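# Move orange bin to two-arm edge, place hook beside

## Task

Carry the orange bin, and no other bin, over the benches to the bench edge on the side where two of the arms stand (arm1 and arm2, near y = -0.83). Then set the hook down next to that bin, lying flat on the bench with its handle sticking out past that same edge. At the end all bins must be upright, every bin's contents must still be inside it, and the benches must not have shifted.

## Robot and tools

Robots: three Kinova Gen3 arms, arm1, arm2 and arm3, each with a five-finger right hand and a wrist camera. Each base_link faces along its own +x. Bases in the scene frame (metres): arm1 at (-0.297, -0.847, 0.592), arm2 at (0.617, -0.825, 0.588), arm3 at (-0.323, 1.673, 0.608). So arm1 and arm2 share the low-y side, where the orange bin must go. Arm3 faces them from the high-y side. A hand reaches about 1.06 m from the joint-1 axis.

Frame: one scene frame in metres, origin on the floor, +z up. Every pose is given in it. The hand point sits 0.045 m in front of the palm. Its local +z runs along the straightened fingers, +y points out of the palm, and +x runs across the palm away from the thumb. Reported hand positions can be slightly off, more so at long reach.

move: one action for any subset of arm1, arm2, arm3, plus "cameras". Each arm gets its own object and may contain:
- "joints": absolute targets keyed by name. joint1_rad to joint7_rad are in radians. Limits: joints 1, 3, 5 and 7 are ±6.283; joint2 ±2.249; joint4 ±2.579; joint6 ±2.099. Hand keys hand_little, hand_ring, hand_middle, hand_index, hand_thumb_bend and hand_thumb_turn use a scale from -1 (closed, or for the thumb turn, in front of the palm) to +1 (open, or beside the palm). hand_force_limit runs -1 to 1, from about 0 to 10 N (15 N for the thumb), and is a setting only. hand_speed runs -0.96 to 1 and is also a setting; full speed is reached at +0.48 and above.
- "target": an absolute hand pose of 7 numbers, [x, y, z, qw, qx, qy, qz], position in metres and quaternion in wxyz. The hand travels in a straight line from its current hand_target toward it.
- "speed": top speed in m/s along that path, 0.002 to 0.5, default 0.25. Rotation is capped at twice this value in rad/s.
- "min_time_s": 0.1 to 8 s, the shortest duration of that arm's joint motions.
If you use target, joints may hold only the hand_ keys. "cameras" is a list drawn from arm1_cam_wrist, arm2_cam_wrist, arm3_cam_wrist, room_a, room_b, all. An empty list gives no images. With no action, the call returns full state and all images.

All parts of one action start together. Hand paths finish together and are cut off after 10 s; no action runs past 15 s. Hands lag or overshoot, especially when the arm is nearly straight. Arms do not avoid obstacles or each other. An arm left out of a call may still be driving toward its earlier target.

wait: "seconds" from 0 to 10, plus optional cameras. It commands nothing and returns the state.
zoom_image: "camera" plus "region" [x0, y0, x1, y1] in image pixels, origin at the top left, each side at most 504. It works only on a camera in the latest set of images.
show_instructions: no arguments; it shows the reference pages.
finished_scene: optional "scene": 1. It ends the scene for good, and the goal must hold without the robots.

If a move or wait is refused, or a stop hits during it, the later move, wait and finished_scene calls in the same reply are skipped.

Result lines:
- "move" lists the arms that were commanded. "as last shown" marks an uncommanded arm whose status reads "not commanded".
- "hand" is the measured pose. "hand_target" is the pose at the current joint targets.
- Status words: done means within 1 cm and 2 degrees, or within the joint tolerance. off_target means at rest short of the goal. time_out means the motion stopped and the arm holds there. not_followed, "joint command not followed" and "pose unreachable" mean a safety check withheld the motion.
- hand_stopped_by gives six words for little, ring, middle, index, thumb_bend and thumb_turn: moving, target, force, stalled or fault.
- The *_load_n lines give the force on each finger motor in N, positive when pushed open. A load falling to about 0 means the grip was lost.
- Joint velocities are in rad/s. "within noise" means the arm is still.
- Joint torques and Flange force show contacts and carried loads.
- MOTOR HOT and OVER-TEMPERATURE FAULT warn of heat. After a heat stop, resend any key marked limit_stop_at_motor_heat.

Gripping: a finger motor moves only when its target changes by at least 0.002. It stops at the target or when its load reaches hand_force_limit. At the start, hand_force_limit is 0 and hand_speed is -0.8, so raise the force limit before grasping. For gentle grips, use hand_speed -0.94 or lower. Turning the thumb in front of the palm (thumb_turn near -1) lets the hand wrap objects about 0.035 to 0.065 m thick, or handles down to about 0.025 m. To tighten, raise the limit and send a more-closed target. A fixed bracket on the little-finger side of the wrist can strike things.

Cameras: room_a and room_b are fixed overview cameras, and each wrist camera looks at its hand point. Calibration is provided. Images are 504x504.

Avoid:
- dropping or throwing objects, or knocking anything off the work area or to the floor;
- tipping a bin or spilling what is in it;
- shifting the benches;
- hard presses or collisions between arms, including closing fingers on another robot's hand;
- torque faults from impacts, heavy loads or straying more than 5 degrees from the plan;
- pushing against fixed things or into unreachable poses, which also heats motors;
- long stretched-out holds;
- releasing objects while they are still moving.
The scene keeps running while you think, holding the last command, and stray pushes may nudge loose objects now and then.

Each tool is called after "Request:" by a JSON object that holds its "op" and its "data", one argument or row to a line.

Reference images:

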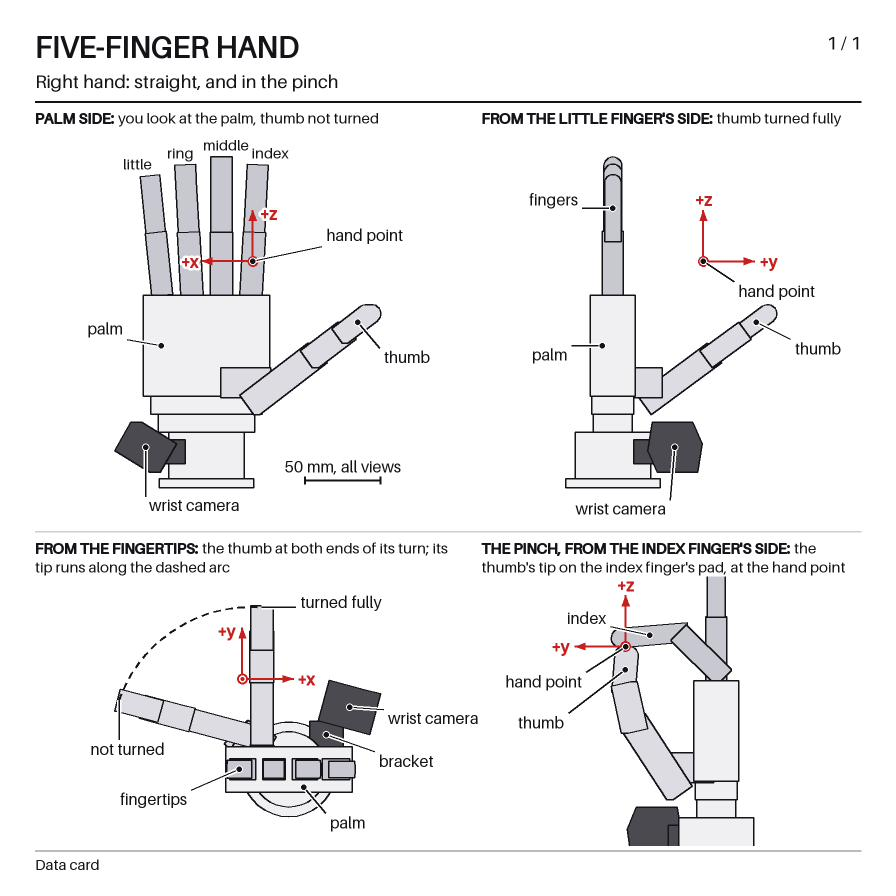

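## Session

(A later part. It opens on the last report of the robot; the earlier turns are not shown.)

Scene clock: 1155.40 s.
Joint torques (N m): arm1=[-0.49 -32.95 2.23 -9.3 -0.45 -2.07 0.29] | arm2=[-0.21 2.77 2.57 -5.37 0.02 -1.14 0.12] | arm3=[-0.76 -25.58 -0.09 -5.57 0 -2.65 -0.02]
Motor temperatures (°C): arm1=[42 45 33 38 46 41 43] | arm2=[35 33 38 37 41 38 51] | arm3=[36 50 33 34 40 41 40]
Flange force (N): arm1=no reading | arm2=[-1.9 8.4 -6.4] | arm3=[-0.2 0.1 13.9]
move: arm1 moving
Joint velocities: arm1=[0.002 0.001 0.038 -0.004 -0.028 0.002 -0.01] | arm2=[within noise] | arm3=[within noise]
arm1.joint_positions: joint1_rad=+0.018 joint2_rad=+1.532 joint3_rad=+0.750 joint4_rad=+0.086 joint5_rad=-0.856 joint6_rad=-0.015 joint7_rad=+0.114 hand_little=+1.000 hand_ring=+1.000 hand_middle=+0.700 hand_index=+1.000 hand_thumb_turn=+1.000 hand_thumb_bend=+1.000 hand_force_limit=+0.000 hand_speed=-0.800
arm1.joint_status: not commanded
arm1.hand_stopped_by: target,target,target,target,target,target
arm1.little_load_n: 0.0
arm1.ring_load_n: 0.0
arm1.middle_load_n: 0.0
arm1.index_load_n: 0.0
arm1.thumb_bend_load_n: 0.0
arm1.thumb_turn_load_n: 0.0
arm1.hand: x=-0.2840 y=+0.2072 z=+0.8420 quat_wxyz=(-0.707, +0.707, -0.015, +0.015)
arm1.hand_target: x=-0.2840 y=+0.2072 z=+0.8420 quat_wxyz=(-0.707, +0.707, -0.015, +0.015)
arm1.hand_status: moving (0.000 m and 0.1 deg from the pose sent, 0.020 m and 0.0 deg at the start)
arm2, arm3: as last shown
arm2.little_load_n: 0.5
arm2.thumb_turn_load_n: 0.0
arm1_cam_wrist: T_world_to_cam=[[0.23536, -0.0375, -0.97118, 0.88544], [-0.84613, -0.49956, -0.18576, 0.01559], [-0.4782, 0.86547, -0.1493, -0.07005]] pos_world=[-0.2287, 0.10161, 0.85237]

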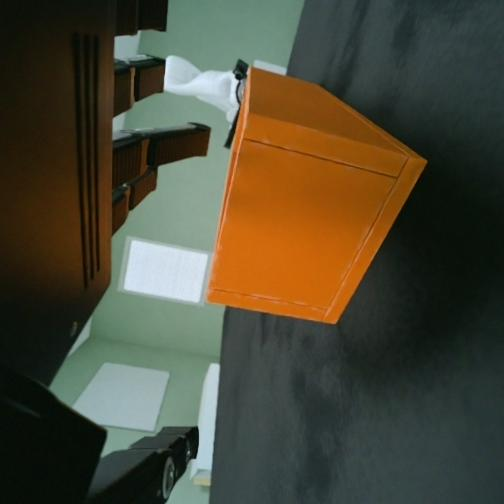

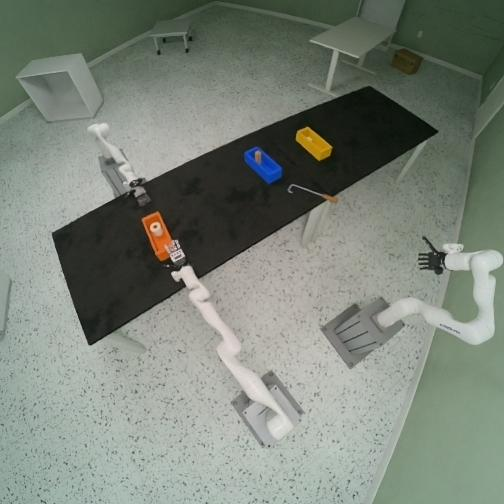

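Request:
{"op": "move", "data": {
  "arm1": {"target": [-0.284, 0.2075, 0.831, 0.7069, -0.7069, 0.0154, -0.0154], "speed": 0.03},
  "cameras": ["arm1_cam_wrist"]
}}

Request:
{"op": "zoom_image", "data": {
  "camera": "arm1_cam_wrist",
  "region": [100, 50, 350, 300]
}}

Scene clock: 1180.63 s.
Joint torques (N m): arm1=[-0.54 -32.82 1.54 -9.05 -0.81 -2.21 0.39] | arm2=[-0.17 2.74 2.52 -5.39 0.01 -1.12 0.13] | arm3=[-0.73 -25.59 -0.13 -5.57 0.01 -2.64 -0.04]
Motor temperatures (°C): arm1=[42 44 33 38 46 41 43] | arm2=[35 33 38 37 41 38 51] | arm3=[36 50 33 34 39 41 40]
Flange force (N): arm1=no reading | arm2=[-2.0 8.2 -6.3] | arm3=[-0.1 0.0 13.9]
move: arm1 done
Joint velocities: arm1=[0 -0.001 0.005 0 -0.006 0 0] | arm2=[within noise] | arm3=[within noise]
arm1.joint_positions: joint1_rad=+0.019 joint2_rad=+1.548 joint3_rad=+0.753 joint4_rad=+0.083 joint5_rad=-0.859 joint6_rad=-0.027 joint7_rad=+0.113 hand_little=+1.000 hand_ring=+1.000 hand_middle=+0.700 hand_index=+1.000 hand_thumb_turn=+1.000 hand_thumb_bend=+1.000 hand_force_limit=+0.000 hand_speed=-0.800
arm1.joint_status: not commanded
arm1.hand_stopped_by: target,target,target,target,target,target
arm1.little_load_n: 0.0
arm1.ring_load_n: 0.0
arm1.middle_load_n: 0.0
arm1.index_load_n: 0.0
arm1.thumb_bend_load_n: 0.0
arm1.thumb_turn_load_n: 0.0
arm1.hand: x=-0.2840 y=+0.2075 z=+0.8310 quat_wxyz=(-0.707, +0.707, -0.015, +0.015)
arm1.hand_target: x=-0.2840 y=+0.2074 z=+0.8310 quat_wxyz=(-0.707, +0.707, -0.015, +0.015)
arm1.hand_status: done (0.000 m and 0.0 deg from the pose sent, 0.011 m and 0.1 deg at the start)
arm2, arm3: as last shown
arm2.little_load_n: 0.0
arm1_cam_wrist: T_world_to_cam=[[0.23536, -0.0383, -0.97115, 0.87503], [-0.84617, -0.49964, -0.18537, 0.0134], [-0.47812, 0.86539, -0.15, -0.0713]] pos_world=[-0.2287, 0.10191, 0.84157]

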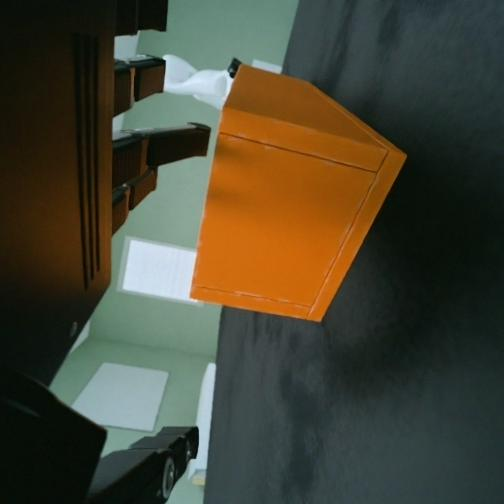

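Scaled by 2.016 from the camera's image (finer frame: 720x720).

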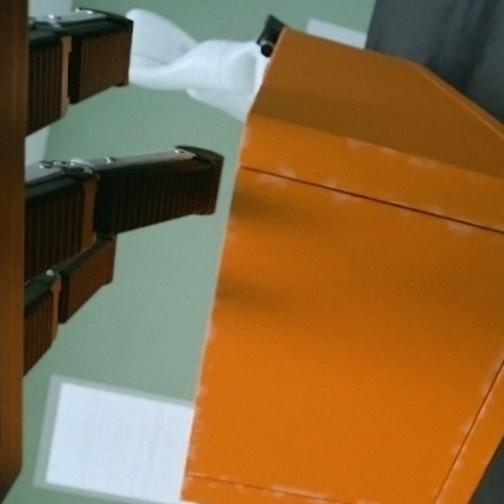

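Request:
{"op": "move", "data": {
  "arm1": {"target": [-0.284, 0.2075, 0.826, 0.7069, -0.7069, 0.0154, -0.0154], "speed": 0.03},
  "cameras": ["arm1_cam_wrist"]
}}

Request:
{"op": "zoom_image", "data": {
  "camera": "arm1_cam_wrist",
  "region": [100, 50, 350, 300]
}}

Scene clock: 1189.67 s.
Joint torques (N m): arm1=[-0.6 -32.71 1.52 -9.03 -0.55 -2.16 0.49] | arm2=[-0.19 2.73 2.5 -5.42 0.03 -1.12 0.15] | arm3=[-0.71 -25.6 -0.1 -5.5 -0.01 -2.63 0.01]
Motor temperatures (°C): arm1=[42 44 33 38 46 41 43] | arm2=[35 33 38 37 41 38 51] | arm3=[36 50 33 34 39 41 40]
Flange force (N): arm1=no reading | arm2=[-2.0 8.3 -6.2] | arm3=[-0.2 0.0 14.2]
move: arm1 done
Joint velocities: within noise
arm1.joint_positions: joint1_rad=+0.020 joint2_rad=+1.555 joint3_rad=+0.751 joint4_rad=+0.081 joint5_rad=-0.858 joint6_rad=-0.033 joint7_rad=+0.113 hand_little=+1.000 hand_ring=+1.000 hand_middle=+0.700 hand_index=+1.000 hand_thumb_turn=+1.000 hand_thumb_bend=+1.000 hand_force_limit=+0.000 hand_speed=-0.800
arm1.joint_status: not commanded
arm1.hand_stopped_by: target,target,target,target,target,target
arm1.little_load_n: 0.0
arm1.ring_load_n: 0.0
arm1.middle_load_n: 0.0
arm1.index_load_n: 0.0
arm1.thumb_bend_load_n: 0.0
arm1.thumb_turn_load_n: -0.5
arm1.hand: x=-0.2840 y=+0.2075 z=+0.8259 quat_wxyz=(-0.707, +0.707, -0.015, +0.015)
arm1.hand_target: x=-0.2840 y=+0.2075 z=+0.8260 quat_wxyz=(-0.707, +0.707, -0.015, +0.015)
arm1.hand_status: done (0.000 m and 0.0 deg from the pose sent, 0.005 m and 0.0 deg at the start)
arm2, arm3: as last shown
arm2.thumb_turn_load_n: -0.5
arm1_cam_wrist: T_world_to_cam=[[0.23528, -0.03855, -0.97116, 0.87009], [-0.84615, -0.49974, -0.18516, 0.01234], [-0.47819, 0.86532, -0.15019, -0.072]] pos_world=[-0.2287, 0.10201, 0.83647]

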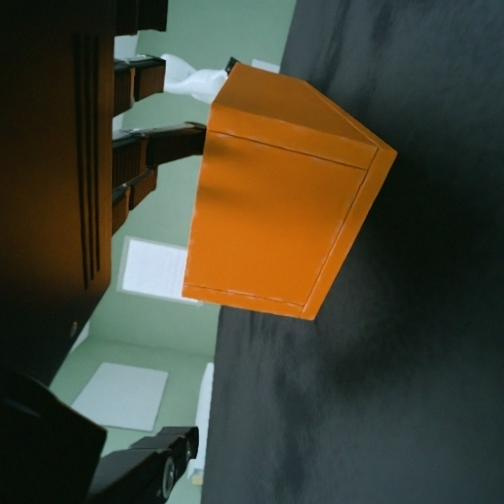

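Scaled by 2.016 from the camera's image (finer frame: 720x720).

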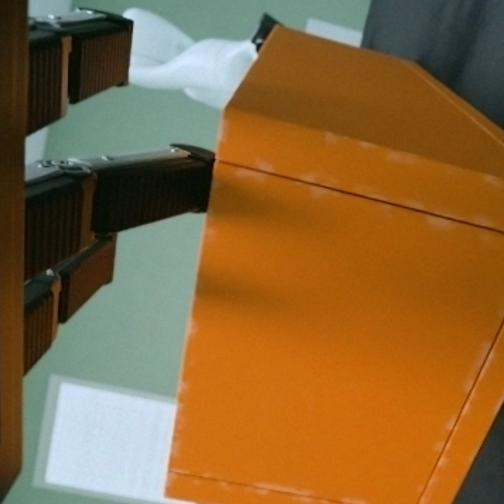

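Request:
{"op": "move", "data": {
  "arm1": {"target": [-0.284, 0.2075, 0.823, 0.7069, -0.7069, 0.0154, -0.0154], "speed": 0.03},
  "cameras": ["arm1_cam_wrist"]
}}

Request:
{"op": "zoom_image", "data": {
  "camera": "arm1_cam_wrist",
  "region": [100, 50, 350, 300]
}}

Scene clock: 1199.17 s.
Joint torques (N m): arm1=[-0.53 -25.73 1.94 -5.85 -0.5 0.11 0.54] | arm2=[-0.18 2.77 2.5 -5.38 -0.03 -1.13 0.15] | arm3=[-0.77 -25.55 -0.11 -5.57 -0.01 -2.64 0.01]
Motor temperatures (°C): arm1=[42 44 33 38 46 41 43] | arm2=[35 33 38 37 41 38 51] | arm3=[36 50 33 34 39 41 40]
Flange force (N): arm1=no reading | arm2=[-2.0 8.2 -6.3] | arm3=[-0.3 0.1 13.8]
move: arm1 done
Joint velocities: arm1=[0 0 -0.005 -0.001 0.008 0 -0.002] | arm2=[within noise] | arm3=[within noise]
arm1.joint_positions: joint1_rad=+0.020 joint2_rad=+1.559 joint3_rad=+0.747 joint4_rad=+0.081 joint5_rad=-0.852 joint6_rad=-0.037 joint7_rad=+0.111 hand_little=+1.000 hand_ring=+1.000 hand_middle=+0.701 hand_index=+1.000 hand_thumb_turn=+1.000 hand_thumb_bend=+1.000 hand_force_limit=+0.000 hand_speed=-0.800
arm1.joint_status: not commanded
arm1.hand_stopped_by: target,target,target,target,target,target
arm1.little_load_n: 0.0
arm1.ring_load_n: 0.0
arm1.middle_load_n: 7.0
arm1.index_load_n: 0.0
arm1.thumb_bend_load_n: 0.0
arm1.thumb_turn_load_n: -0.5
arm1.hand: x=-0.2840 y=+0.2076 z=+0.8229 quat_wxyz=(-0.707, +0.707, -0.015, +0.015)
arm1.hand_target: x=-0.2840 y=+0.2076 z=+0.8230 quat_wxyz=(-0.707, +0.707, -0.015, +0.015)
arm1.hand_status: done (0.000 m and 0.0 deg from the pose sent, 0.003 m and 0.0 deg at the start)
arm2, arm3: as last shown
arm2.thumb_turn_load_n: 0.0
arm1_cam_wrist: T_world_to_cam=[[0.2354, -0.03861, -0.97113, 0.86719], [-0.84617, -0.49968, -0.18524, 0.01185], [-0.4781, 0.86535, -0.1503, -0.07234]] pos_world=[-0.2287, 0.10201, 0.83347]

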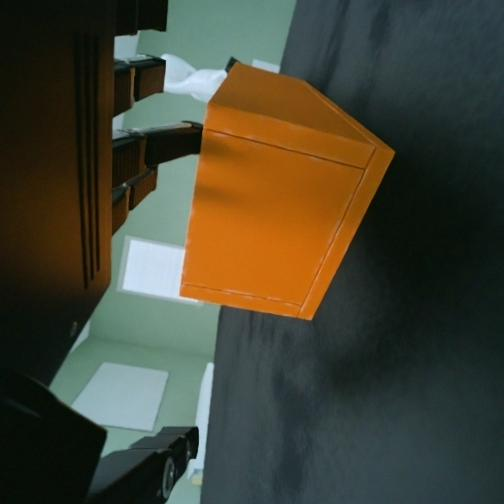

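Scaled by 2.016 from the camera's image (finer frame: 720x720).

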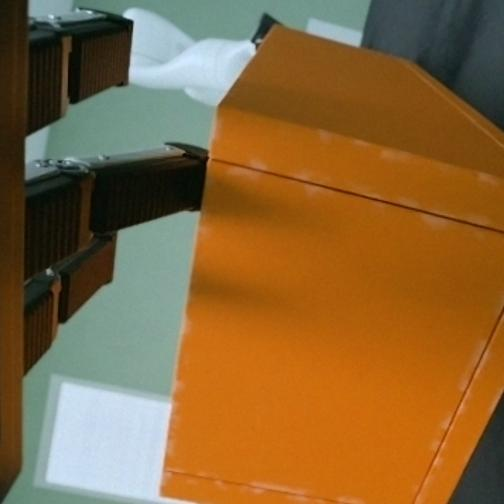

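Request:
{"op": "move", "data": {
  "arm1": {"target": [-0.284, 0.1996, 0.823, 0.7069, -0.7069, 0.0154, -0.0154], "speed": 0.02},
  "cameras": ["arm1_cam_wrist"]
}}

Request:
{"op": "zoom_image", "data": {
  "camera": "arm1_cam_wrist",
  "region": [100, 50, 350, 300]
}}

Scene clock: 1213.60 s.
Joint torques (N m): arm1=[-1.19 -25.84 1.65 -7.34 -0.29 0.07 0.39] | arm2=[-0.18 2.75 2.56 -5.35 0.01 -1.15 0.15] | arm3=[-0.72 -25.61 -0.14 -5.6 -0.03 -2.64 0]
Motor temperatures (°C): arm1=[42 44 33 38 46 41 43] | arm2=[35 33 38 37 40 38 51] | arm3=[36 50 33 34 39 41 40]
Flange force (N): arm1=no reading | arm2=[-2.0 8.4 -6.5] | arm3=[-0.2 0.0 13.8]
move: arm1 done
Joint velocities: within noise
arm1.joint_positions: joint1_rad=+0.008 joint2_rad=+1.448 joint3_rad=+0.238 joint4_rad=+0.311 joint5_rad=-0.223 joint6_rad=-0.169 joint7_rad=-0.009 hand_little=+1.000 hand_ring=+1.000 hand_middle=+0.702 hand_index=+1.000 hand_thumb_turn=+1.000 hand_thumb_bend=+1.000 hand_force_limit=+0.000 hand_speed=-0.800
arm1.joint_status: not commanded
arm1.hand_stopped_by: target,target,target,target,target,target
arm1.little_load_n: 0.0
arm1.ring_load_n: -0.5
arm1.middle_load_n: 9.5
arm1.index_load_n: -0.5
arm1.thumb_bend_load_n: 0.0
arm1.thumb_turn_load_n: -0.5
arm1.hand: x=-0.2840 y=+0.1996 z=+0.8230 quat_wxyz=(-0.707, +0.707, -0.015, +0.015)
arm1.hand_target: x=-0.2840 y=+0.1996 z=+0.8230 quat_wxyz=(-0.707, +0.707, -0.015, +0.015)
arm1.hand_status: done (0.000 m and 0.0 deg from the pose sent, 0.008 m and 0.0 deg at the start)
arm2, arm3: as last shown
arm1_cam_wrist: T_world_to_cam=[[0.23535, -0.03853, -0.97115, 0.86687], [-0.84618, -0.49967, -0.18524, 0.00785], [-0.47811, 0.86536, -0.1502, -0.06551]] pos_world=[-0.2287, 0.09401, 0.83347]

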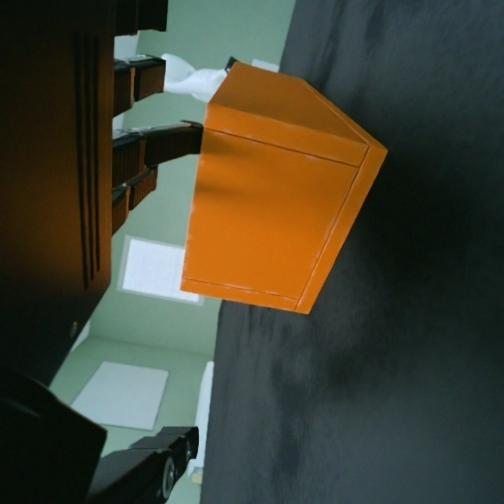

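Scaled by 2.016 from the camera's image (finer frame: 720x720).

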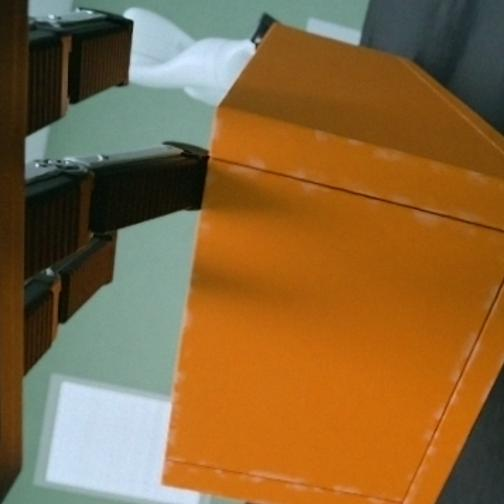

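Request:
{"op": "move", "data": {
  "arm1": {"target": [-0.284, 0.185, 0.823, 0.7069, -0.7069, 0.0154, -0.0154], "speed": 0.02},
  "cameras": ["arm1_cam_wrist"]
}}

Request:
{"op": "zoom_image", "data": {
  "camera": "arm1_cam_wrist",
  "region": [100, 50, 350, 300]
}}

Scene clock: 1223.13 s.
Joint torques (N m): arm1=[-0.56 -32.02 2.25 -11.41 -0.44 -2.2 0.39] | arm2=[-0.19 2.74 2.48 -5.4 0.02 -1.14 0.14] | arm3=[-0.73 -25.59 -0.13 -5.55 -0.05 -2.63 -0.01]
Motor temperatures (°C): arm1=[42 44 33 38 46 41 43] | arm2=[35 33 38 37 40 38 51] | arm3=[36 50 33 34 39 41 40]
Flange force (N): arm1=no reading | arm2=[-2.0 8.1 -6.3] | arm3=[-0.3 0.0 13.9]
move: arm1 done
Joint velocities: within noise
arm1.joint_positions: joint1_rad=-0.002 joint2_rad=+1.362 joint3_rad=+0.191 joint4_rad=+0.512 joint5_rad=-0.135 joint6_rad=-0.283 joint7_rad=-0.049 hand_little=+1.000 hand_ring=+1.000 hand_middle=+0.700 hand_index=+1.000 hand_thumb_turn=+1.000 hand_thumb_bend=+1.000 hand_force_limit=+0.000 hand_speed=-0.800
arm1.joint_status: not commanded
arm1.hand_stopped_by: target,target,target,target,target,target
arm1.little_load_n: 0.0
arm1.ring_load_n: 0.0
arm1.middle_load_n: 0.0
arm1.index_load_n: 0.0
arm1.thumb_bend_load_n: 0.0
arm1.thumb_turn_load_n: 0.0
arm1.hand: x=-0.2841 y=+0.1850 z=+0.8230 quat_wxyz=(-0.707, +0.707, -0.015, +0.015)
arm1.hand_target: x=-0.2840 y=+0.1850 z=+0.8230 quat_wxyz=(-0.707, +0.707, -0.015, +0.015)
arm1.hand_status: done (0.000 m and 0.0 deg from the pose sent, 0.015 m and 0.0 deg at the start)
arm2.joint_positions: joint1_rad=+0.380 joint2_rad=-0.563 joint3_rad=-0.130 joint4_rad=+1.320 joint5_rad=+0.042 joint6_rad=+1.929 joint7_rad=-1.875 hand_little=+1.000 hand_ring=+1.000 hand_middle=+1.000 hand_index=+1.000 hand_thumb_turn=+1.000 hand_thumb_bend=+1.000 hand_force_limit=+0.000 hand_speed=-0.800
arm2.joint_status: not commanded
arm2.hand_stopped_by: target,target,target,target,target,target
arm2.little_load_n: 0.0
arm2.ring_load_n: 0.0
arm2.middle_load_n: 0.0
arm2.index_load_n: 0.0
arm2.thumb_bend_load_n: 0.0
arm2.thumb_turn_load_n: 0.0
arm2.hand: x=+0.6451 y=-0.6386 z=+1.1815 quat_wxyz=(-0.189, +0.446, -0.867, -0.117)
arm2.hand_target: x=+0.6451 y=-0.6386 z=+1.1815 quat_wxyz=(-0.189, +0.446, -0.867, -0.117)
arm2.hand_status: not commanded
arm3: as last shown
arm1_cam_wrist: T_world_to_cam=[[0.23532, -0.03841, -0.97116, 0.8663], [-0.84614, -0.49972, -0.18526, 0.00058], [-0.47819, 0.86533, -0.1501, -0.05298]] pos_world=[-0.2287, 0.07941, 0.83347]

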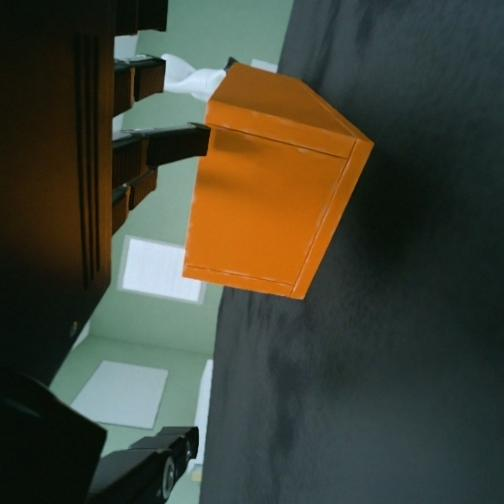

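Scaled by 2.016 from the camera's image (finer frame: 720x720).

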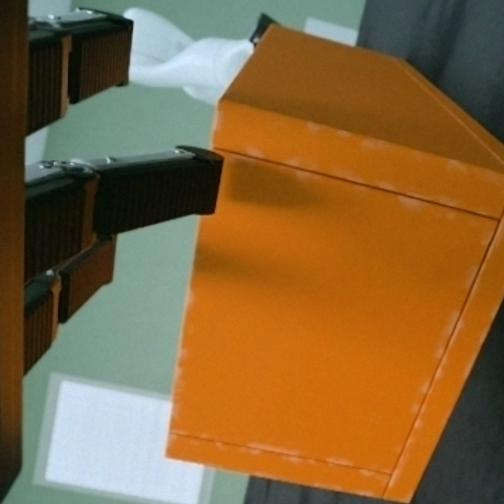

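Request:
{"op": "move", "data": {
  "arm1": {"target": [-0.290, 0.185, 0.845, 0.7069, -0.7069, 0.0154, -0.0154], "speed": 0.08}
}}

Request:
{"op": "move", "data": {
  "arm1": {"target": [-0.290, 0.2077, 0.842, 0.7069, -0.7069, 0.0154, -0.0154], "speed": 0.06}
}}

Request:
{"op": "move", "data": {
  "arm1": {"target": [-0.290, 0.2077, 0.8215, 0.7069, -0.7069, 0.0154, -0.0154], "speed": 0.04},
  "cameras": ["arm1_cam_wrist"]
}}

Request:
{"op": "zoom_image", "data": {
  "camera": "arm1_cam_wrist",
  "region": [100, 50, 350, 300]
}}

Scene clock: 1455.40 s.
Joint torques (N m): arm1=[-0.6 -31.91 2.35 -11.51 -0.42 -2.21 0.38] | arm2=[-0.18 2.74 2.58 -5.37 0 -1.17 0.11] | arm3=[-0.72 -25.66 -0.11 -5.51 0.02 -2.66 -0.03]
Motor temperatures (°C): arm1=[42 49 32 37 46 41 43] | arm2=[35 33 38 37 40 38 51] | arm3=[36 50 33 34 39 41 40]
Flange force (N): arm1=no reading | arm2=[-2.0 8.4 -6.5] | arm3=[0.0 0.0 14.4]
move: arm1 done
Joint velocities: within noise
arm1.joint_positions: joint1_rad=-0.013 joint2_rad=+1.333 joint3_rad=+0.206 joint4_rad=+0.508 joint5_rad=-0.162 joint6_rad=-0.250 joint7_rad=-0.036 hand_little=+1.000 hand_ring=+1.000 hand_middle=+0.700 hand_index=+1.000 hand_thumb_turn=+1.000 hand_thumb_bend=+1.000 hand_force_limit=+0.000 hand_speed=-0.800
arm1.joint_status: not commanded
arm1.hand_stopped_by: target,target,target,target,target,target
arm1.little_load_n: 0.0
arm1.ring_load_n: 0.0
arm1.middle_load_n: 0.0
arm1.index_load_n: 0.0
arm1.thumb_bend_load_n: 0.0
arm1.thumb_turn_load_n: 0.0
arm1.hand: x=-0.2900 y=+0.1850 z=+0.8452 quat_wxyz=(-0.707, +0.707, -0.015, +0.015)
arm1.hand_target: x=-0.2900 y=+0.1850 z=+0.8450 quat_wxyz=(-0.707, +0.707, -0.015, +0.015)
arm1.hand_status: done (0.000 m and 0.0 deg from the pose sent, 0.023 m and 0.0 deg at the start)
arm2: as last shown
arm3.joint_positions: joint1_rad=-0.324 joint2_rad=+1.113 joint3_rad=+0.043 joint4_rad=+1.249 joint5_rad=-0.235 joint6_rad=-0.695 joint7_rad=-3.025 hand_little=+1.000 hand_ring=+1.000 hand_middle=+1.000 hand_index=+1.000 hand_thumb_turn=+1.000 hand_thumb_bend=+1.000 hand_force_limit=+0.000 hand_speed=-0.800
arm3.joint_status: not commanded
arm3.hand_stopped_by: target,target,target,target,target,target
arm3.little_load_n: 0.0
arm3.ring_load_n: 0.0
arm3.middle_load_n: 0.0
arm3.index_load_n: 0.0
arm3.thumb_bend_load_n: 0.0
arm3.thumb_turn_load_n: 0.0
arm3.hand: x=-0.2840 y=+0.7500 z=+0.8800 quat_wxyz=(-0.669, -0.743, +0.000, +0.000)
arm3.hand_target: x=-0.2840 y=+0.7500 z=+0.8800 quat_wxyz=(-0.669, -0.743, +0.000, +0.000)
arm3.hand_status: not commanded
pictures: none

Scene clock: 1460.90 s.
Joint torques (N m): arm1=[-0.65 -32.86 1.88 -8.08 -0.63 -1.99 0.24] | arm2=[-0.19 2.73 2.51 -5.38 0.01 -1.13 0.11] | arm3=[-0.76 -25.61 -0.15 -5.57 0.01 -2.62 -0.01]
Motor temperatures (°C): arm1=[42 48 32 38 46 41 43] | arm2=[35 33 38 37 40 38 51] | arm3=[36 50 33 34 39 41 40]
Flange force (N): arm1=no reading | arm2=[-2.0 8.2 -6.3] | arm3=[-0.2 0.0 13.9]
move: arm1 moving
Joint velocities: arm1=[0.002 0.002 0.043 -0.003 -0.033 0.003 -0.011] | arm2=[within noise] | arm3=[within noise]
arm1.joint_positions: joint1_rad=+0.006 joint2_rad=+1.536 joint3_rad=+0.882 joint4_rad=+0.093 joint5_rad=-0.925 joint6_rad=-0.014 joint7_rad=+0.051 hand_little=+1.000 hand_ring=+1.000 hand_middle=+0.700 hand_index=+1.000 hand_thumb_turn=+1.000 hand_thumb_bend=+1.000 hand_force_limit=+0.000 hand_speed=-0.800
arm1.joint_status: not commanded
arm1.hand_stopped_by: target,target,target,target,target,target
arm1.little_load_n: 0.0
arm1.ring_load_n: 0.0
arm1.middle_load_n: 0.0
arm1.index_load_n: 0.0
arm1.thumb_bend_load_n: 0.5
arm1.thumb_turn_load_n: -0.5
arm1.hand: x=-0.2900 y=+0.2073 z=+0.8420 quat_wxyz=(-0.707, +0.707, -0.015, +0.015)
arm1.hand_target: x=-0.2900 y=+0.2073 z=+0.8420 quat_wxyz=(-0.707, +0.707, -0.015, +0.015)
arm1.hand_status: moving (0.000 m and 0.1 deg from the pose sent, 0.023 m and 0.0 deg at the start)
arm2, arm3: as last shown
pictures: none

Scene clock: 1461.90 s.
Joint torques (N m): arm1=[-0.79 -22.8 1.46 -4.23 -0.28 1.01 0.48] | arm2=[-0.21 2.75 2.56 -5.43 -0.01 -1.17 0.15] | arm3=[-0.68 -25.58 -0.14 -5.5 0 -2.66 0.01]
Motor temperatures (°C): arm1=[42 48 32 38 46 41 43] | arm2=[35 33 38 37 40 38 51] | arm3=[36 50 33 34 39 41 40]
Flange force (N): arm1=no reading | arm2=[-1.8 8.4 -6.3] | arm3=[0.0 0.1 14.3]
move: arm1 done
Joint velocities: within noise
arm1.joint_positions: joint1_rad=+0.007 joint2_rad=+1.563 joint3_rad=+0.879 joint4_rad=+0.091 joint5_rad=-0.923 joint6_rad=-0.040 joint7_rad=+0.050 hand_little=+1.000 hand_ring=+1.000 hand_middle=+0.701 hand_index=+1.000 hand_thumb_turn=+1.000 hand_thumb_bend=+1.000 hand_force_limit=+0.000 hand_speed=-0.800
arm1.joint_status: not commanded
arm1.hand_stopped_by: target,target,target,target,target,target
arm1.little_load_n: -0.5
arm1.ring_load_n: 0.0
arm1.middle_load_n: 10.0
arm1.index_load_n: 0.0
arm1.thumb_bend_load_n: 0.0
arm1.thumb_turn_load_n: -0.5
arm1.hand: x=-0.2900 y=+0.2077 z=+0.8215 quat_wxyz=(-0.707, +0.707, -0.015, +0.015)
arm1.hand_target: x=-0.2900 y=+0.2077 z=+0.8215 quat_wxyz=(-0.707, +0.707, -0.015, +0.015)
arm1.hand_status: done (0.000 m and 0.0 deg from the pose sent, 0.020 m and 0.1 deg at the start)
arm2, arm3: as last shown
arm3.middle_load_n: 0.5
arm1_cam_wrist: T_world_to_cam=[[0.23517, -0.03839, -0.9712, 0.86712], [-0.84618, -0.4997, -0.18514, 0.00646], [-0.4782, 0.86535, -0.15, -0.0758]] pos_world=[-0.2347, 0.10211, 0.83197]

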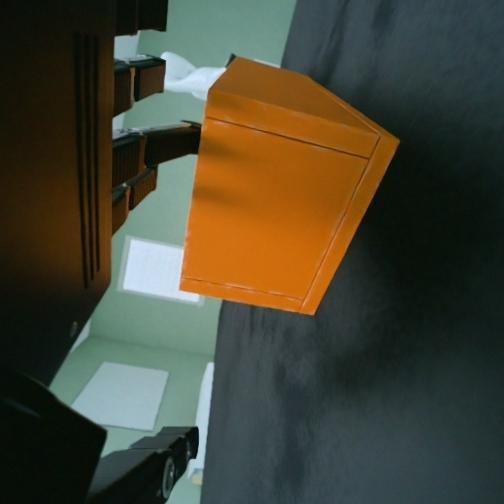

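Scaled by 2.016 from the camera's image (finer frame: 720x720).

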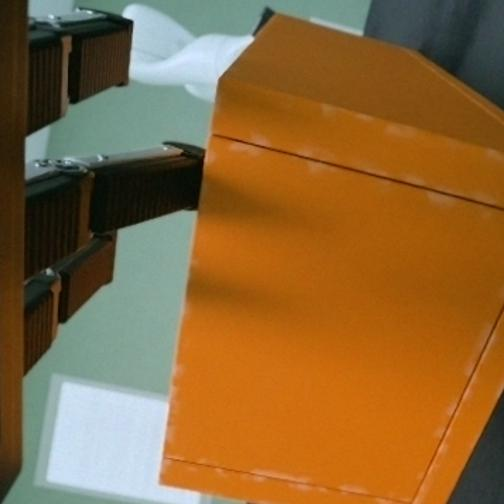

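Request:
{"op": "move", "data": {
  "arm1": {"target": [-0.290, 0.2077, 0.8200, 0.7069, -0.7069, 0.0154, -0.0154], "speed": 0.03}
}}

Request:
{"op": "move", "data": {
  "arm1": {"target": [-0.290, 0.2000, 0.8200, 0.7069, -0.7069, 0.0154, -0.0154], "speed": 0.02},
  "cameras": ["arm1_cam_wrist"]
}}

Request:
{"op": "zoom_image", "data": {
  "camera": "arm1_cam_wrist",
  "region": [100, 50, 350, 300]
}}

Scene clock: 1477.57 s.
Joint torques (N m): arm1=[-1.03 -18.81 1.36 -2.8 -0.3 2.38 0.5] | arm2=[-0.18 2.76 2.53 -5.39 0.02 -1.15 0.12] | arm3=[-0.75 -25.58 -0.12 -5.56 -0.01 -2.67 -0.02]
Motor temperatures (°C): arm1=[42 47 32 37 46 41 43] | arm2=[35 33 38 37 40 38 51] | arm3=[36 50 33 34 39 41 40]
Flange force (N): arm1=no reading | arm2=[-1.9 8.3 -6.4] | arm3=[-0.2 0.1 14.0]
move: arm1 done
Joint velocities: within noise
arm1.joint_positions: joint1_rad=+0.007 joint2_rad=+1.566 joint3_rad=+0.879 joint4_rad=+0.091 joint5_rad=-0.923 joint6_rad=-0.042 joint7_rad=+0.050 hand_little=+1.000 hand_ring=+1.000 hand_middle=+0.701 hand_index=+1.000 hand_thumb_turn=+1.000 hand_thumb_bend=+1.000 hand_force_limit=+0.000 hand_speed=-0.800
arm1.joint_status: not commanded
arm1.hand_stopped_by: target,target,target,target,target,target
arm1.little_load_n: 0.0
arm1.ring_load_n: 0.0
arm1.middle_load_n: 15.0
arm1.index_load_n: 0.0
arm1.thumb_bend_load_n: 0.0
arm1.thumb_turn_load_n: -0.5
arm1.hand: x=-0.2900 y=+0.2077 z=+0.8200 quat_wxyz=(-0.707, +0.707, -0.015, +0.015)
arm1.hand_target: x=-0.2900 y=+0.2077 z=+0.8200 quat_wxyz=(-0.707, +0.707, -0.015, +0.015)
arm1.hand_status: done (0.000 m and 0.0 deg from the pose sent, 0.002 m and 0.0 deg at the start)
arm2, arm3: as last shown
arm3.middle_load_n: 0.0
pictures: none

Scene clock: 1479.43 s.
Joint torques (N m): arm1=[-1.67 -19.82 1.4 -3.7 -0.19 2.09 0.48] | arm2=[-0.17 2.79 2.48 -5.37 0.01 -1.16 0.12] | arm3=[-0.77 -25.59 -0.11 -5.52 0.01 -2.65 -0.02]
Motor temperatures (°C): arm1=[42 47 32 37 46 41 43] | arm2=[35 33 38 37 40 38 51] | arm3=[36 50 33 34 39 41 40]
Flange force (N): arm1=no reading | arm2=[-1.9 8.0 -6.4] | arm3=[-0.2 0.1 14.1]
move: arm1 done
Joint velocities: within noise
arm1.joint_positions: joint1_rad=-0.016 joint2_rad=+1.459 joint3_rad=+0.365 joint4_rad=+0.311 joint5_rad=-0.267 joint6_rad=-0.169 joint7_rad=-0.093 hand_little=+1.000 hand_ring=+1.000 hand_middle=+0.702 hand_index=+1.000 hand_thumb_turn=+1.000 hand_thumb_bend=+1.000 hand_force_limit=+0.000 hand_speed=-0.800
arm1.joint_status: not commanded
arm1.hand_stopped_by: target,target,target,target,target,target
arm1.little_load_n: 0.0
arm1.ring_load_n: 0.0
arm1.middle_load_n: 18.5
arm1.index_load_n: 0.0
arm1.thumb_bend_load_n: 0.0
arm1.thumb_turn_load_n: -0.5
arm1.hand: x=-0.2900 y=+0.2000 z=+0.8200 quat_wxyz=(-0.707, +0.707, -0.015, +0.015)
arm1.hand_target: x=-0.2900 y=+0.2000 z=+0.8200 quat_wxyz=(-0.707, +0.707, -0.015, +0.015)
arm1.hand_status: done (0.000 m and 0.0 deg from the pose sent, 0.008 m and 0.0 deg at the start)
arm2, arm3: as last shown
arm3.thumb_bend_load_n: 0.5
arm1_cam_wrist: T_world_to_cam=[[0.23535, -0.03853, -0.97115, 0.86538], [-0.84618, -0.49967, -0.18524, 0.00241], [-0.47811, 0.86536, -0.1502, -0.06917]] pos_world=[-0.2347, 0.09441, 0.83047]

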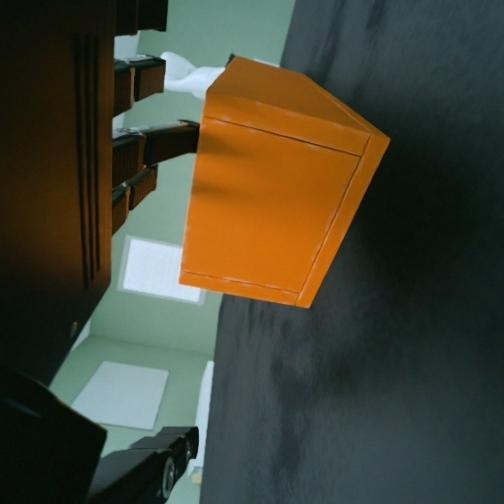

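Scaled by 2.016 from the camera's image (finer frame: 720x720).

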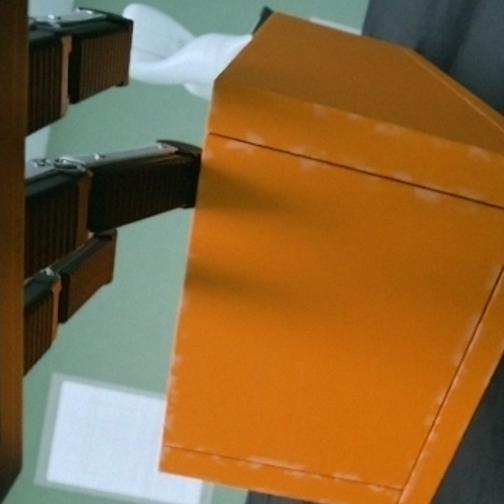

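Request:
{"op": "move", "data": {
  "arm1": {"target": [-0.290, 0.200, 0.845, 0.7069, -0.7069, 0.0154, -0.0154], "speed": 0.05}
}}

Request:
{"op": "move", "data": {
  "arm1": {"target": [-0.270, 0.130, 0.890, 0.5, -0.5, 0.5, 0.5], "speed": 0.3, "joints": {"hand_middle": 1.0}},
  "cameras": ["arm1_cam_wrist", "room_b"]
}}

Scene clock: 1564.50 s.
Joint torques (N m): arm1=[-0.56 -32.52 2.37 -11.02 -0.4 -2.23 0.37] | arm2=[-0.21 2.77 2.54 -5.34 -0.02 -1.13 0.16] | arm3=[-0.77 -25.59 -0.12 -5.58 0 -2.64 0]
Motor temperatures (°C): arm1=[42 45 32 37 45 40 43] | arm2=[35 33 38 37 40 38 51] | arm3=[36 50 33 34 39 41 40]
Flange force (N): arm1=no reading | arm2=[-2.0 8.4 -6.5] | arm3=[-0.3 0.0 13.8]
move: arm1 done
Joint velocities: within noise
arm1.joint_positions: joint1_rad=-0.014 joint2_rad=+1.428 joint3_rad=+0.361 joint4_rad=+0.301 joint5_rad=-0.257 joint6_rad=-0.129 joint7_rad=-0.096 hand_little=+1.000 hand_ring=+1.000 hand_middle=+0.700 hand_index=+1.000 hand_thumb_turn=+1.000 hand_thumb_bend=+1.000 hand_force_limit=+0.000 hand_speed=-0.800
arm1.joint_status: not commanded
arm1.hand_stopped_by: target,target,target,target,target,target
arm1.little_load_n: 0.0
arm1.ring_load_n: 0.0
arm1.middle_load_n: 0.0
arm1.index_load_n: 0.0
arm1.thumb_bend_load_n: 0.0
arm1.thumb_turn_load_n: -0.5
arm1.hand: x=-0.2900 y=+0.2000 z=+0.8452 quat_wxyz=(-0.707, +0.707, -0.015, +0.015)
arm1.hand_target: x=-0.2900 y=+0.2000 z=+0.8450 quat_wxyz=(-0.707, +0.707, -0.015, +0.015)
arm1.hand_status: done (0.000 m and 0.0 deg from the pose sent, 0.025 m and 0.0 deg at the start)
arm2, arm3: as last shown
arm3.thumb_bend_load_n: 0.0
arm3.thumb_turn_load_n: -0.5
pictures: none

Scene clock: 1567.73 s.
Joint torques (N m): arm1=[-0.59 -30.22 -2.89 -9.19 0.15 -1.97 0.41] | arm2=[-0.24 2.74 2.51 -5.37 0 -1.15 0.14] | arm3=[-0.74 -25.6 -0.15 -5.51 0 -2.63 0.01]
Motor temperatures (°C): arm1=[42 45 32 37 45 40 43] | arm2=[35 33 38 37 40 38 51] | arm3=[36 50 33 34 39 41 40]
Flange force (N): arm1=[6.4 -3.5 -2.6] | arm2=[-2.0 8.3 -6.5] | arm3=[-0.1 0.0 14.1]
move: arm1 done
Joint velocities: within noise
arm1.joint_positions: joint1_rad=+0.345 joint2_rad=+1.288 joint3_rad=-0.623 joint4_rad=+0.885 joint5_rad=+0.189 joint6_rad=-0.477 joint7_rad=-1.133 hand_little=+1.000 hand_ring=+1.000 hand_middle=+1.000 hand_index=+1.000 hand_thumb_turn=+1.000 hand_thumb_bend=+1.000 hand_force_limit=+0.000 hand_speed=-0.800
arm1.joint_status: all done
arm1.hand_stopped_by: target,target,target,target,target,target
arm1.little_load_n: 0.0
arm1.ring_load_n: 0.0
arm1.middle_load_n: 0.0
arm1.index_load_n: 0.0
arm1.thumb_bend_load_n: 0.0
arm1.thumb_turn_load_n: 0.0
arm1.hand: x=-0.2700 y=+0.1300 z=+0.8900 quat_wxyz=(-0.500, +0.500, -0.500, -0.500)
arm1.hand_target: x=-0.2700 y=+0.1300 z=+0.8900 quat_wxyz=(-0.500, +0.500, -0.500, -0.500)
arm1.hand_status: done (0.000 m and 0.0 deg from the pose sent, 0.086 m and 90.0 deg at the start)
arm2, arm3: as last shown
arm3.thumb_turn_load_n: 0.0
arm1_cam_wrist: T_world_to_cam=[[-0.97116, -0.02814, -0.23677, -0.05474], [-0.18526, -0.53607, 0.82359, -0.7173], [-0.1501, 0.8437, 0.5154, -0.48953]] pos_world=[-0.25953, 0.02696, 0.83011]

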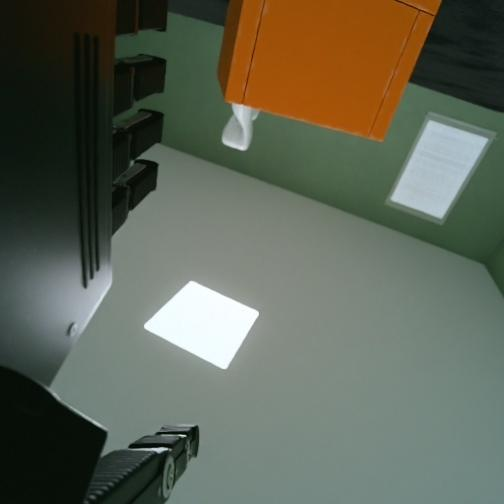

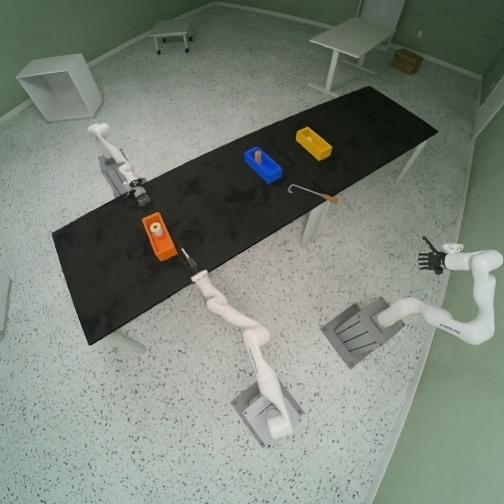

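Request:
{"op": "move", "data": {
  "arm1": {"target": [-0.262, 0.200, 0.868, 0.5, -0.5, 0.5, 0.5], "speed": 0.15}
}}

Request:
{"op": "move", "data": {
  "arm1": {"target": [-0.264, 0.2077, 0.867, 0.5, -0.5, 0.5, 0.5], "speed": 0.05},
  "cameras": ["arm1_cam_wrist", "room_b"]
}}

Request:
{"op": "zoom_image", "data": {
  "camera": "room_b",
  "region": [110, 170, 260, 320]
}}

Scene clock: 1583.27 s.
Joint torques (N m): arm1=[-0.4 -33.05 1.03 -10.67 -0.24 -1.53 0.18] | arm2=[-0.21 2.73 2.57 -5.38 0 -1.11 0.11] | arm3=[-0.71 -25.65 -0.1 -5.51 0.01 -2.63 -0.01]
Motor temperatures (°C): arm1=[42 44 32 37 45 40 43] | arm2=[35 33 38 37 40 38 51] | arm3=[36 50 33 34 39 41 40]
Flange force (N): arm1=no reading | arm2=[-2.0 8.4 -6.3] | arm3=[-0.1 -0.1 14.2]
move: arm1 moving
Joint velocities: arm1=[0.001 0.002 0.016 -0.005 0.01 -0.001 -0.025] | arm2=[within noise] | arm3=[within noise]
arm1.joint_positions: joint1_rad=+0.143 joint2_rad=+1.600 joint3_rad=-0.440 joint4_rad=+0.070 joint5_rad=+1.203 joint6_rad=-0.113 joint7_rad=-2.321 hand_little=+1.000 hand_ring=+1.000 hand_middle=+1.000 hand_index=+1.000 hand_thumb_turn=+1.000 hand_thumb_bend=+1.000 hand_force_limit=+0.000 hand_speed=-0.800
arm1.joint_status: not commanded
arm1.hand_stopped_by: target,target,target,target,target,target
arm1.little_load_n: 0.0
arm1.ring_load_n: 0.0
arm1.middle_load_n: 0.0
arm1.index_load_n: 0.0
arm1.thumb_bend_load_n: 0.0
arm1.thumb_turn_load_n: -0.5
arm1.hand: x=-0.2620 y=+0.1999 z=+0.8680 quat_wxyz=(-0.500, +0.500, -0.500, -0.500)
arm1.hand_target: x=-0.2620 y=+0.1999 z=+0.8680 quat_wxyz=(-0.500, +0.500, -0.500, -0.500)
arm1.hand_status: moving (0.000 m and 0.0 deg from the pose sent, 0.074 m and 0.0 deg at the start)
arm2.joint_positions: joint1_rad=+0.380 joint2_rad=-0.563 joint3_rad=-0.130 joint4_rad=+1.320 joint5_rad=+0.042 joint6_rad=+1.929 joint7_rad=-1.875 hand_little=+1.000 hand_ring=+1.000 hand_middle=+1.000 hand_index=+1.000 hand_thumb_turn=+1.000 hand_thumb_bend=+1.000 hand_force_limit=+0.000 hand_speed=-0.800
arm2.joint_status: not commanded
arm2.hand_stopped_by: target,target,target,target,target,target
arm2.little_load_n: 0.0
arm2.ring_load_n: 0.5
arm2.middle_load_n: 0.0
arm2.index_load_n: 0.0
arm2.thumb_bend_load_n: 0.0
arm2.thumb_turn_load_n: 0.0
arm2.hand: x=+0.6451 y=-0.6386 z=+1.1815 quat_wxyz=(-0.189, +0.446, -0.867, -0.117)
arm2.hand_target: x=+0.6451 y=-0.6386 z=+1.1815 quat_wxyz=(-0.189, +0.446, -0.867, -0.117)
arm2.hand_status: not commanded
arm3: as last shown
pictures: none

Scene clock: 1588.77 s.
Joint torques (N m): arm1=[-0.58 -32.83 1.25 -11.2 -0.38 -1.61 0.57] | arm2=[-0.16 2.8 2.53 -5.42 -0.01 -1.14 0.15] | arm3=[-0.75 -25.59 -0.11 -5.49 -0.01 -2.64 -0.03]
Motor temperatures (°C): arm1=[42 44 32 37 45 40 43] | arm2=[35 33 38 37 40 38 51] | arm3=[36 50 33 34 39 41 40]
Flange force (N): arm1=no reading | arm2=[-1.8 8.2 -6.2] | arm3=[-0.1 0.0 14.2]
move: arm1 moving
Joint velocities: arm1=[0.001 -0.002 0.024 0.001 -0.032 -0.001 0.008] | arm2=[within noise] | arm3=[within noise]
arm1.joint_positions: joint1_rad=+0.115 joint2_rad=+1.607 joint3_rad=-0.363 joint4_rad=+0.035 joint5_rad=+1.008 joint6_rad=-0.046 joint7_rad=-2.206 hand_little=+1.000 hand_ring=+1.000 hand_middle=+1.000 hand_index=+1.000 hand_thumb_turn=+1.000 hand_thumb_bend=+1.000 hand_force_limit=+0.000 hand_speed=-0.800
arm1.joint_status: not commanded
arm1.hand_stopped_by: target,target,target,target,target,target
arm1.little_load_n: 0.0
arm1.ring_load_n: 0.0
arm1.middle_load_n: 0.0
arm1.index_load_n: 0.0
arm1.thumb_bend_load_n: 0.0
arm1.thumb_turn_load_n: 0.0
arm1.hand: x=-0.2642 y=+0.2051 z=+0.8671 quat_wxyz=(-0.504, +0.495, -0.515, -0.485)
arm1.hand_target: x=-0.2642 y=+0.2051 z=+0.8671 quat_wxyz=(-0.504, +0.495, -0.515, -0.485)
arm1.hand_status: moving (0.003 m and 2.6 deg from the pose sent, 0.008 m and 0.0 deg at the start; a joint's target at an end of its range on 158 of 165 steps)
arm2: as last shown
arm2.ring_load_n: 0.0
arm3.joint_positions: joint1_rad=-0.324 joint2_rad=+1.113 joint3_rad=+0.043 joint4_rad=+1.249 joint5_rad=-0.235 joint6_rad=-0.695 joint7_rad=-3.025 hand_little=+1.000 hand_ring=+1.000 hand_middle=+1.000 hand_index=+1.000 hand_thumb_turn=+1.000 hand_thumb_bend=+1.000 hand_force_limit=+0.000 hand_speed=-0.800
arm3.joint_status: not commanded
arm3.hand_stopped_by: target,target,target,target,target,target
arm3.little_load_n: 0.0
arm3.ring_load_n: 0.0
arm3.middle_load_n: 0.0
arm3.index_load_n: 0.0
arm3.thumb_bend_load_n: 0.0
arm3.thumb_turn_load_n: 0.0
arm3.hand: x=-0.2840 y=+0.7500 z=+0.8800 quat_wxyz=(-0.669, -0.743, +0.000, +0.000)
arm3.hand_target: x=-0.2840 y=+0.7500 z=+0.8800 quat_wxyz=(-0.669, -0.743, +0.000, +0.000)
arm3.hand_status: not commanded
arm1_cam_wrist: T_world_to_cam=[[-0.97165, 0.00505, -0.23639, -0.05966], [-0.20576, -0.51061, 0.83483, -0.67748], [-0.11649, 0.8598, 0.49717, -0.51878]] pos_world=[-0.25779, 0.10042, 0.8094]

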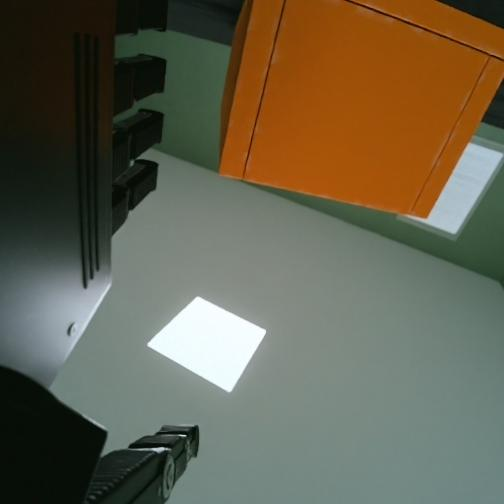

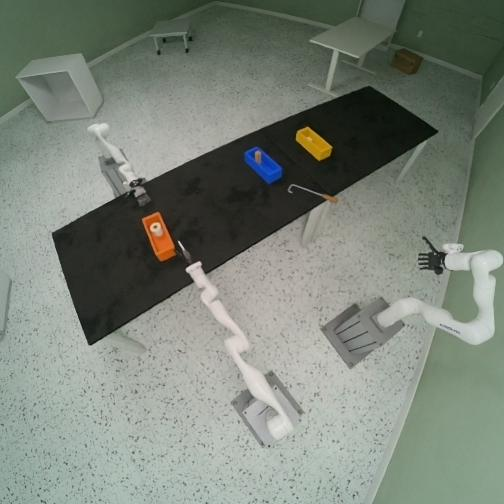

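Scaled by 3.360 from the camera's image (finer frame: 720x720).

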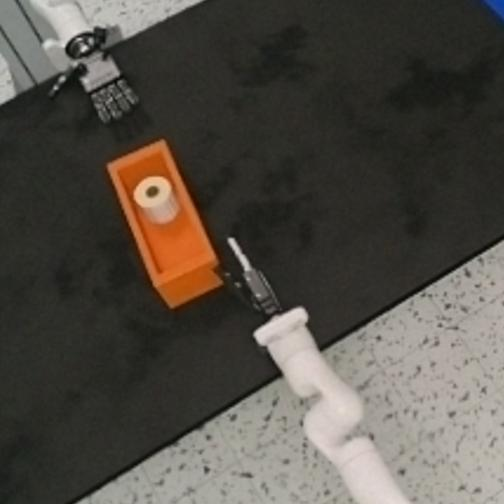

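Request:
{"op": "move", "data": {
  "arm1": {"target": [-0.305, 0.2065, 0.867, 0.5, -0.5, 0.5, 0.5], "speed": 0.05},
  "cameras": ["arm1_cam_wrist", "room_b"]
}}

Request:
{"op": "zoom_image", "data": {
  "camera": "room_b",
  "region": [110, 170, 260, 320]
}}

Scene clock: 1605.37 s.
Joint torques (N m): arm1=[-0.46 -32.81 1.12 -10.57 -0.35 -2.09 0.12] | arm2=[-0.19 2.77 2.53 -5.39 -0.01 -1.13 0.14] | arm3=[-0.68 -25.61 -0.07 -5.57 -0.02 -2.63 0]
Motor temperatures (°C): arm1=[42 44 32 37 45 40 43] | arm2=[35 33 38 37 40 38 51] | arm3=[36 50 33 34 39 41 40]
Flange force (N): arm1=no reading | arm2=[-1.9 8.3 -6.3] | arm3=[-0.2 0.0 13.9]
move: arm1 done
Joint velocities: arm1=[0 0.001 0.014 -0.001 -0.017 0 0.003] | arm2=[within noise] | arm3=[within noise]
arm1.joint_positions: joint1_rad=+0.076 joint2_rad=+1.613 joint3_rad=-0.507 joint4_rad=+0.035 joint5_rad=+0.788 joint6_rad=-0.059 joint7_rad=-1.843 hand_little=+1.000 hand_ring=+1.000 hand_middle=+1.000 hand_index=+1.000 hand_thumb_turn=+1.000 hand_thumb_bend=+1.000 hand_force_limit=+0.000 hand_speed=-0.800
arm1.joint_status: not commanded
arm1.hand_stopped_by: target,target,target,target,target,target
arm1.little_load_n: 0.0
arm1.ring_load_n: 0.0
arm1.middle_load_n: 0.0
arm1.index_load_n: 0.0
arm1.thumb_bend_load_n: 0.0
arm1.thumb_turn_load_n: 0.0
arm1.hand: x=-0.3051 y=+0.2053 z=+0.8671 quat_wxyz=(-0.501, +0.499, -0.503, -0.497)
arm1.hand_target: x=-0.3051 y=+0.2053 z=+0.8671 quat_wxyz=(-0.501, +0.499, -0.503, -0.497)
arm1.hand_status: done (0.001 m and 0.5 deg from the pose sent, 0.041 m and 2.6 deg at the start; a joint's target at an end of its range on 99 of 99 steps)
arm2, arm3: as last shown
arm1_cam_wrist: T_world_to_cam=[[-0.97131, -0.02211, -0.23679, -0.09337], [-0.18932, -0.53069, 0.82615, -0.66919], [-0.14393, 0.84728, 0.51128, -0.54174]] pos_world=[-0.29536, 0.1018, 0.80773]

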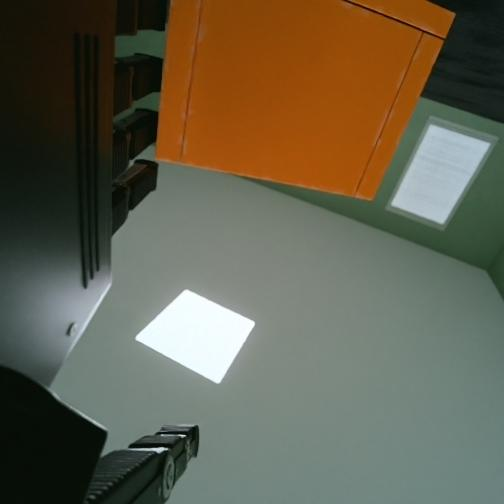

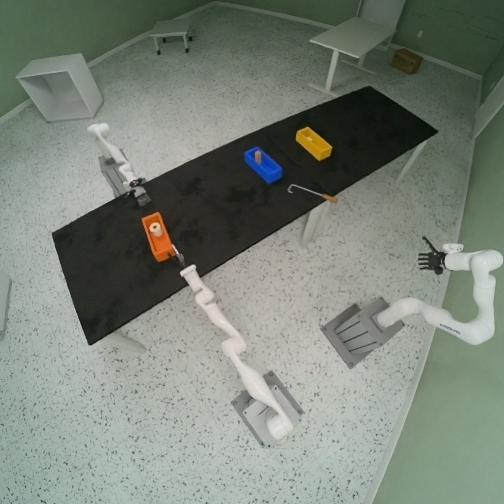

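Scaled by 3.360 from the camera's image (finer frame: 720x720).

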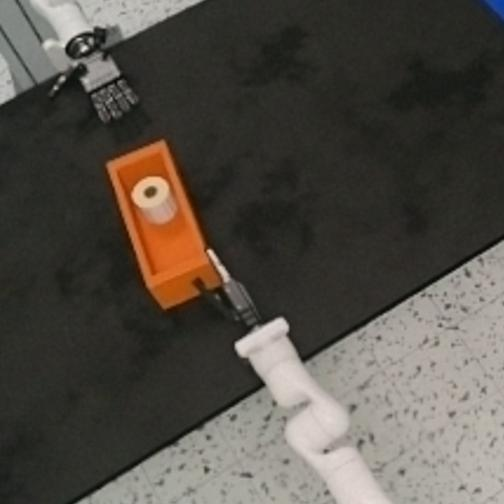

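Request:
{"op": "move", "data": {
  "arm1": {"target": [-0.340, 0.2060, 0.867, 0.5, -0.5, 0.5, 0.5], "speed": 0.04},
  "cameras": ["arm1_cam_wrist", "room_b"]
}}

Request:
{"op": "zoom_image", "data": {
  "camera": "room_b",
  "region": [110, 170, 260, 320]
}}

Scene clock: 1615.37 s.
Joint torques (N m): arm1=[-0.61 -32.84 1.07 -8.9 -0.06 -2.01 0.77] | arm2=[-0.16 2.79 2.57 -5.41 0.01 -1.1 0.12] | arm3=[-0.75 -25.55 -0.17 -5.58 -0.02 -2.66 -0.01]
Motor temperatures (°C): arm1=[42 44 32 37 45 40 43] | arm2=[35 33 38 37 40 38 51] | arm3=[36 50 33 34 39 41 40]
Flange force (N): arm1=no reading | arm2=[-1.8 8.3 -6.1] | arm3=[-0.2 0.1 13.8]
move: arm1 done
Joint velocities: arm1=[0.001 -0.001 -0.001 0.001 -0.004 0.001 0.005] | arm2=[within noise] | arm3=[within noise]
arm1.joint_positions: joint1_rad=+0.037 joint2_rad=+1.614 joint3_rad=-0.770 joint4_rad=+0.035 joint5_rad=+0.399 joint6_rad=-0.061 joint7_rad=-1.192 hand_little=+1.000 hand_ring=+1.000 hand_middle=+1.000 hand_index=+1.000 hand_thumb_turn=+1.000 hand_thumb_bend=+1.000 hand_force_limit=+0.000 hand_speed=-0.800
arm1.joint_status: not commanded
arm1.hand_stopped_by: target,target,target,target,target,target
arm1.little_load_n: 0.0
arm1.ring_load_n: 0.0
arm1.middle_load_n: 0.0
arm1.index_load_n: 0.0
arm1.thumb_bend_load_n: 0.0
arm1.thumb_turn_load_n: 0.0
arm1.hand: x=-0.3400 y=+0.2059 z=+0.8670 quat_wxyz=(-0.500, +0.500, -0.500, -0.500)
arm1.hand_target: x=-0.3400 y=+0.2059 z=+0.8670 quat_wxyz=(-0.500, +0.500, -0.500, -0.500)
arm1.hand_status: done (0.000 m and 0.0 deg from the pose sent, 0.035 m and 0.5 deg at the start; a joint's target at an end of its range on 80 of 80 steps)
arm2, arm3: as last shown
arm2.thumb_bend_load_n: -0.5
arm1_cam_wrist: T_world_to_cam=[[-0.97116, -0.02818, -0.23676, -0.12604], [-0.18525, -0.53596, 0.82367, -0.67071], [-0.1501, 0.84377, 0.51528, -0.55214]] pos_world=[-0.32953, 0.10286, 0.80711]

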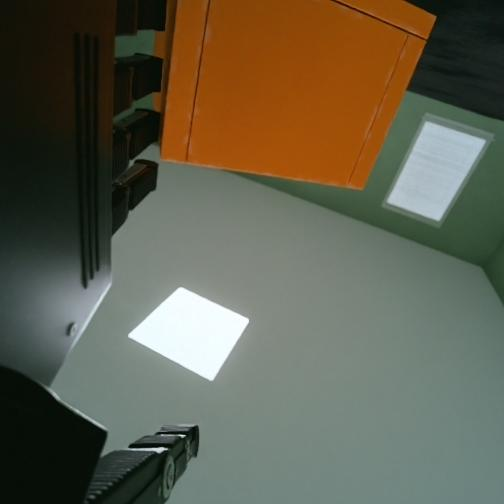

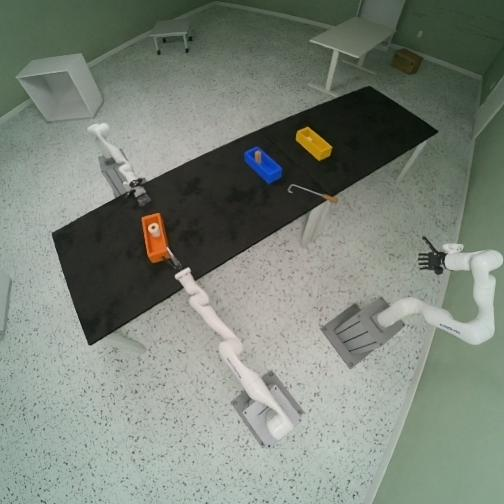

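Scaled by 3.360 from the camera's image (finer frame: 720x720).

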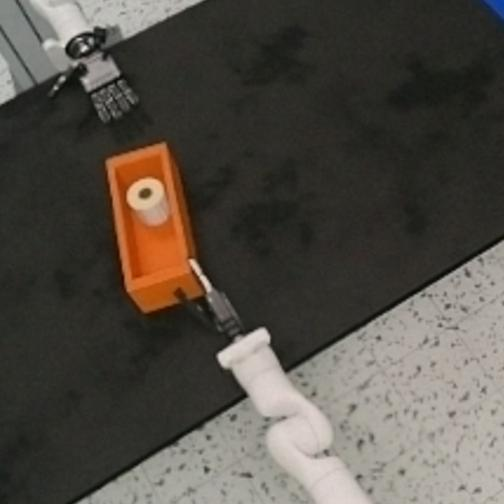

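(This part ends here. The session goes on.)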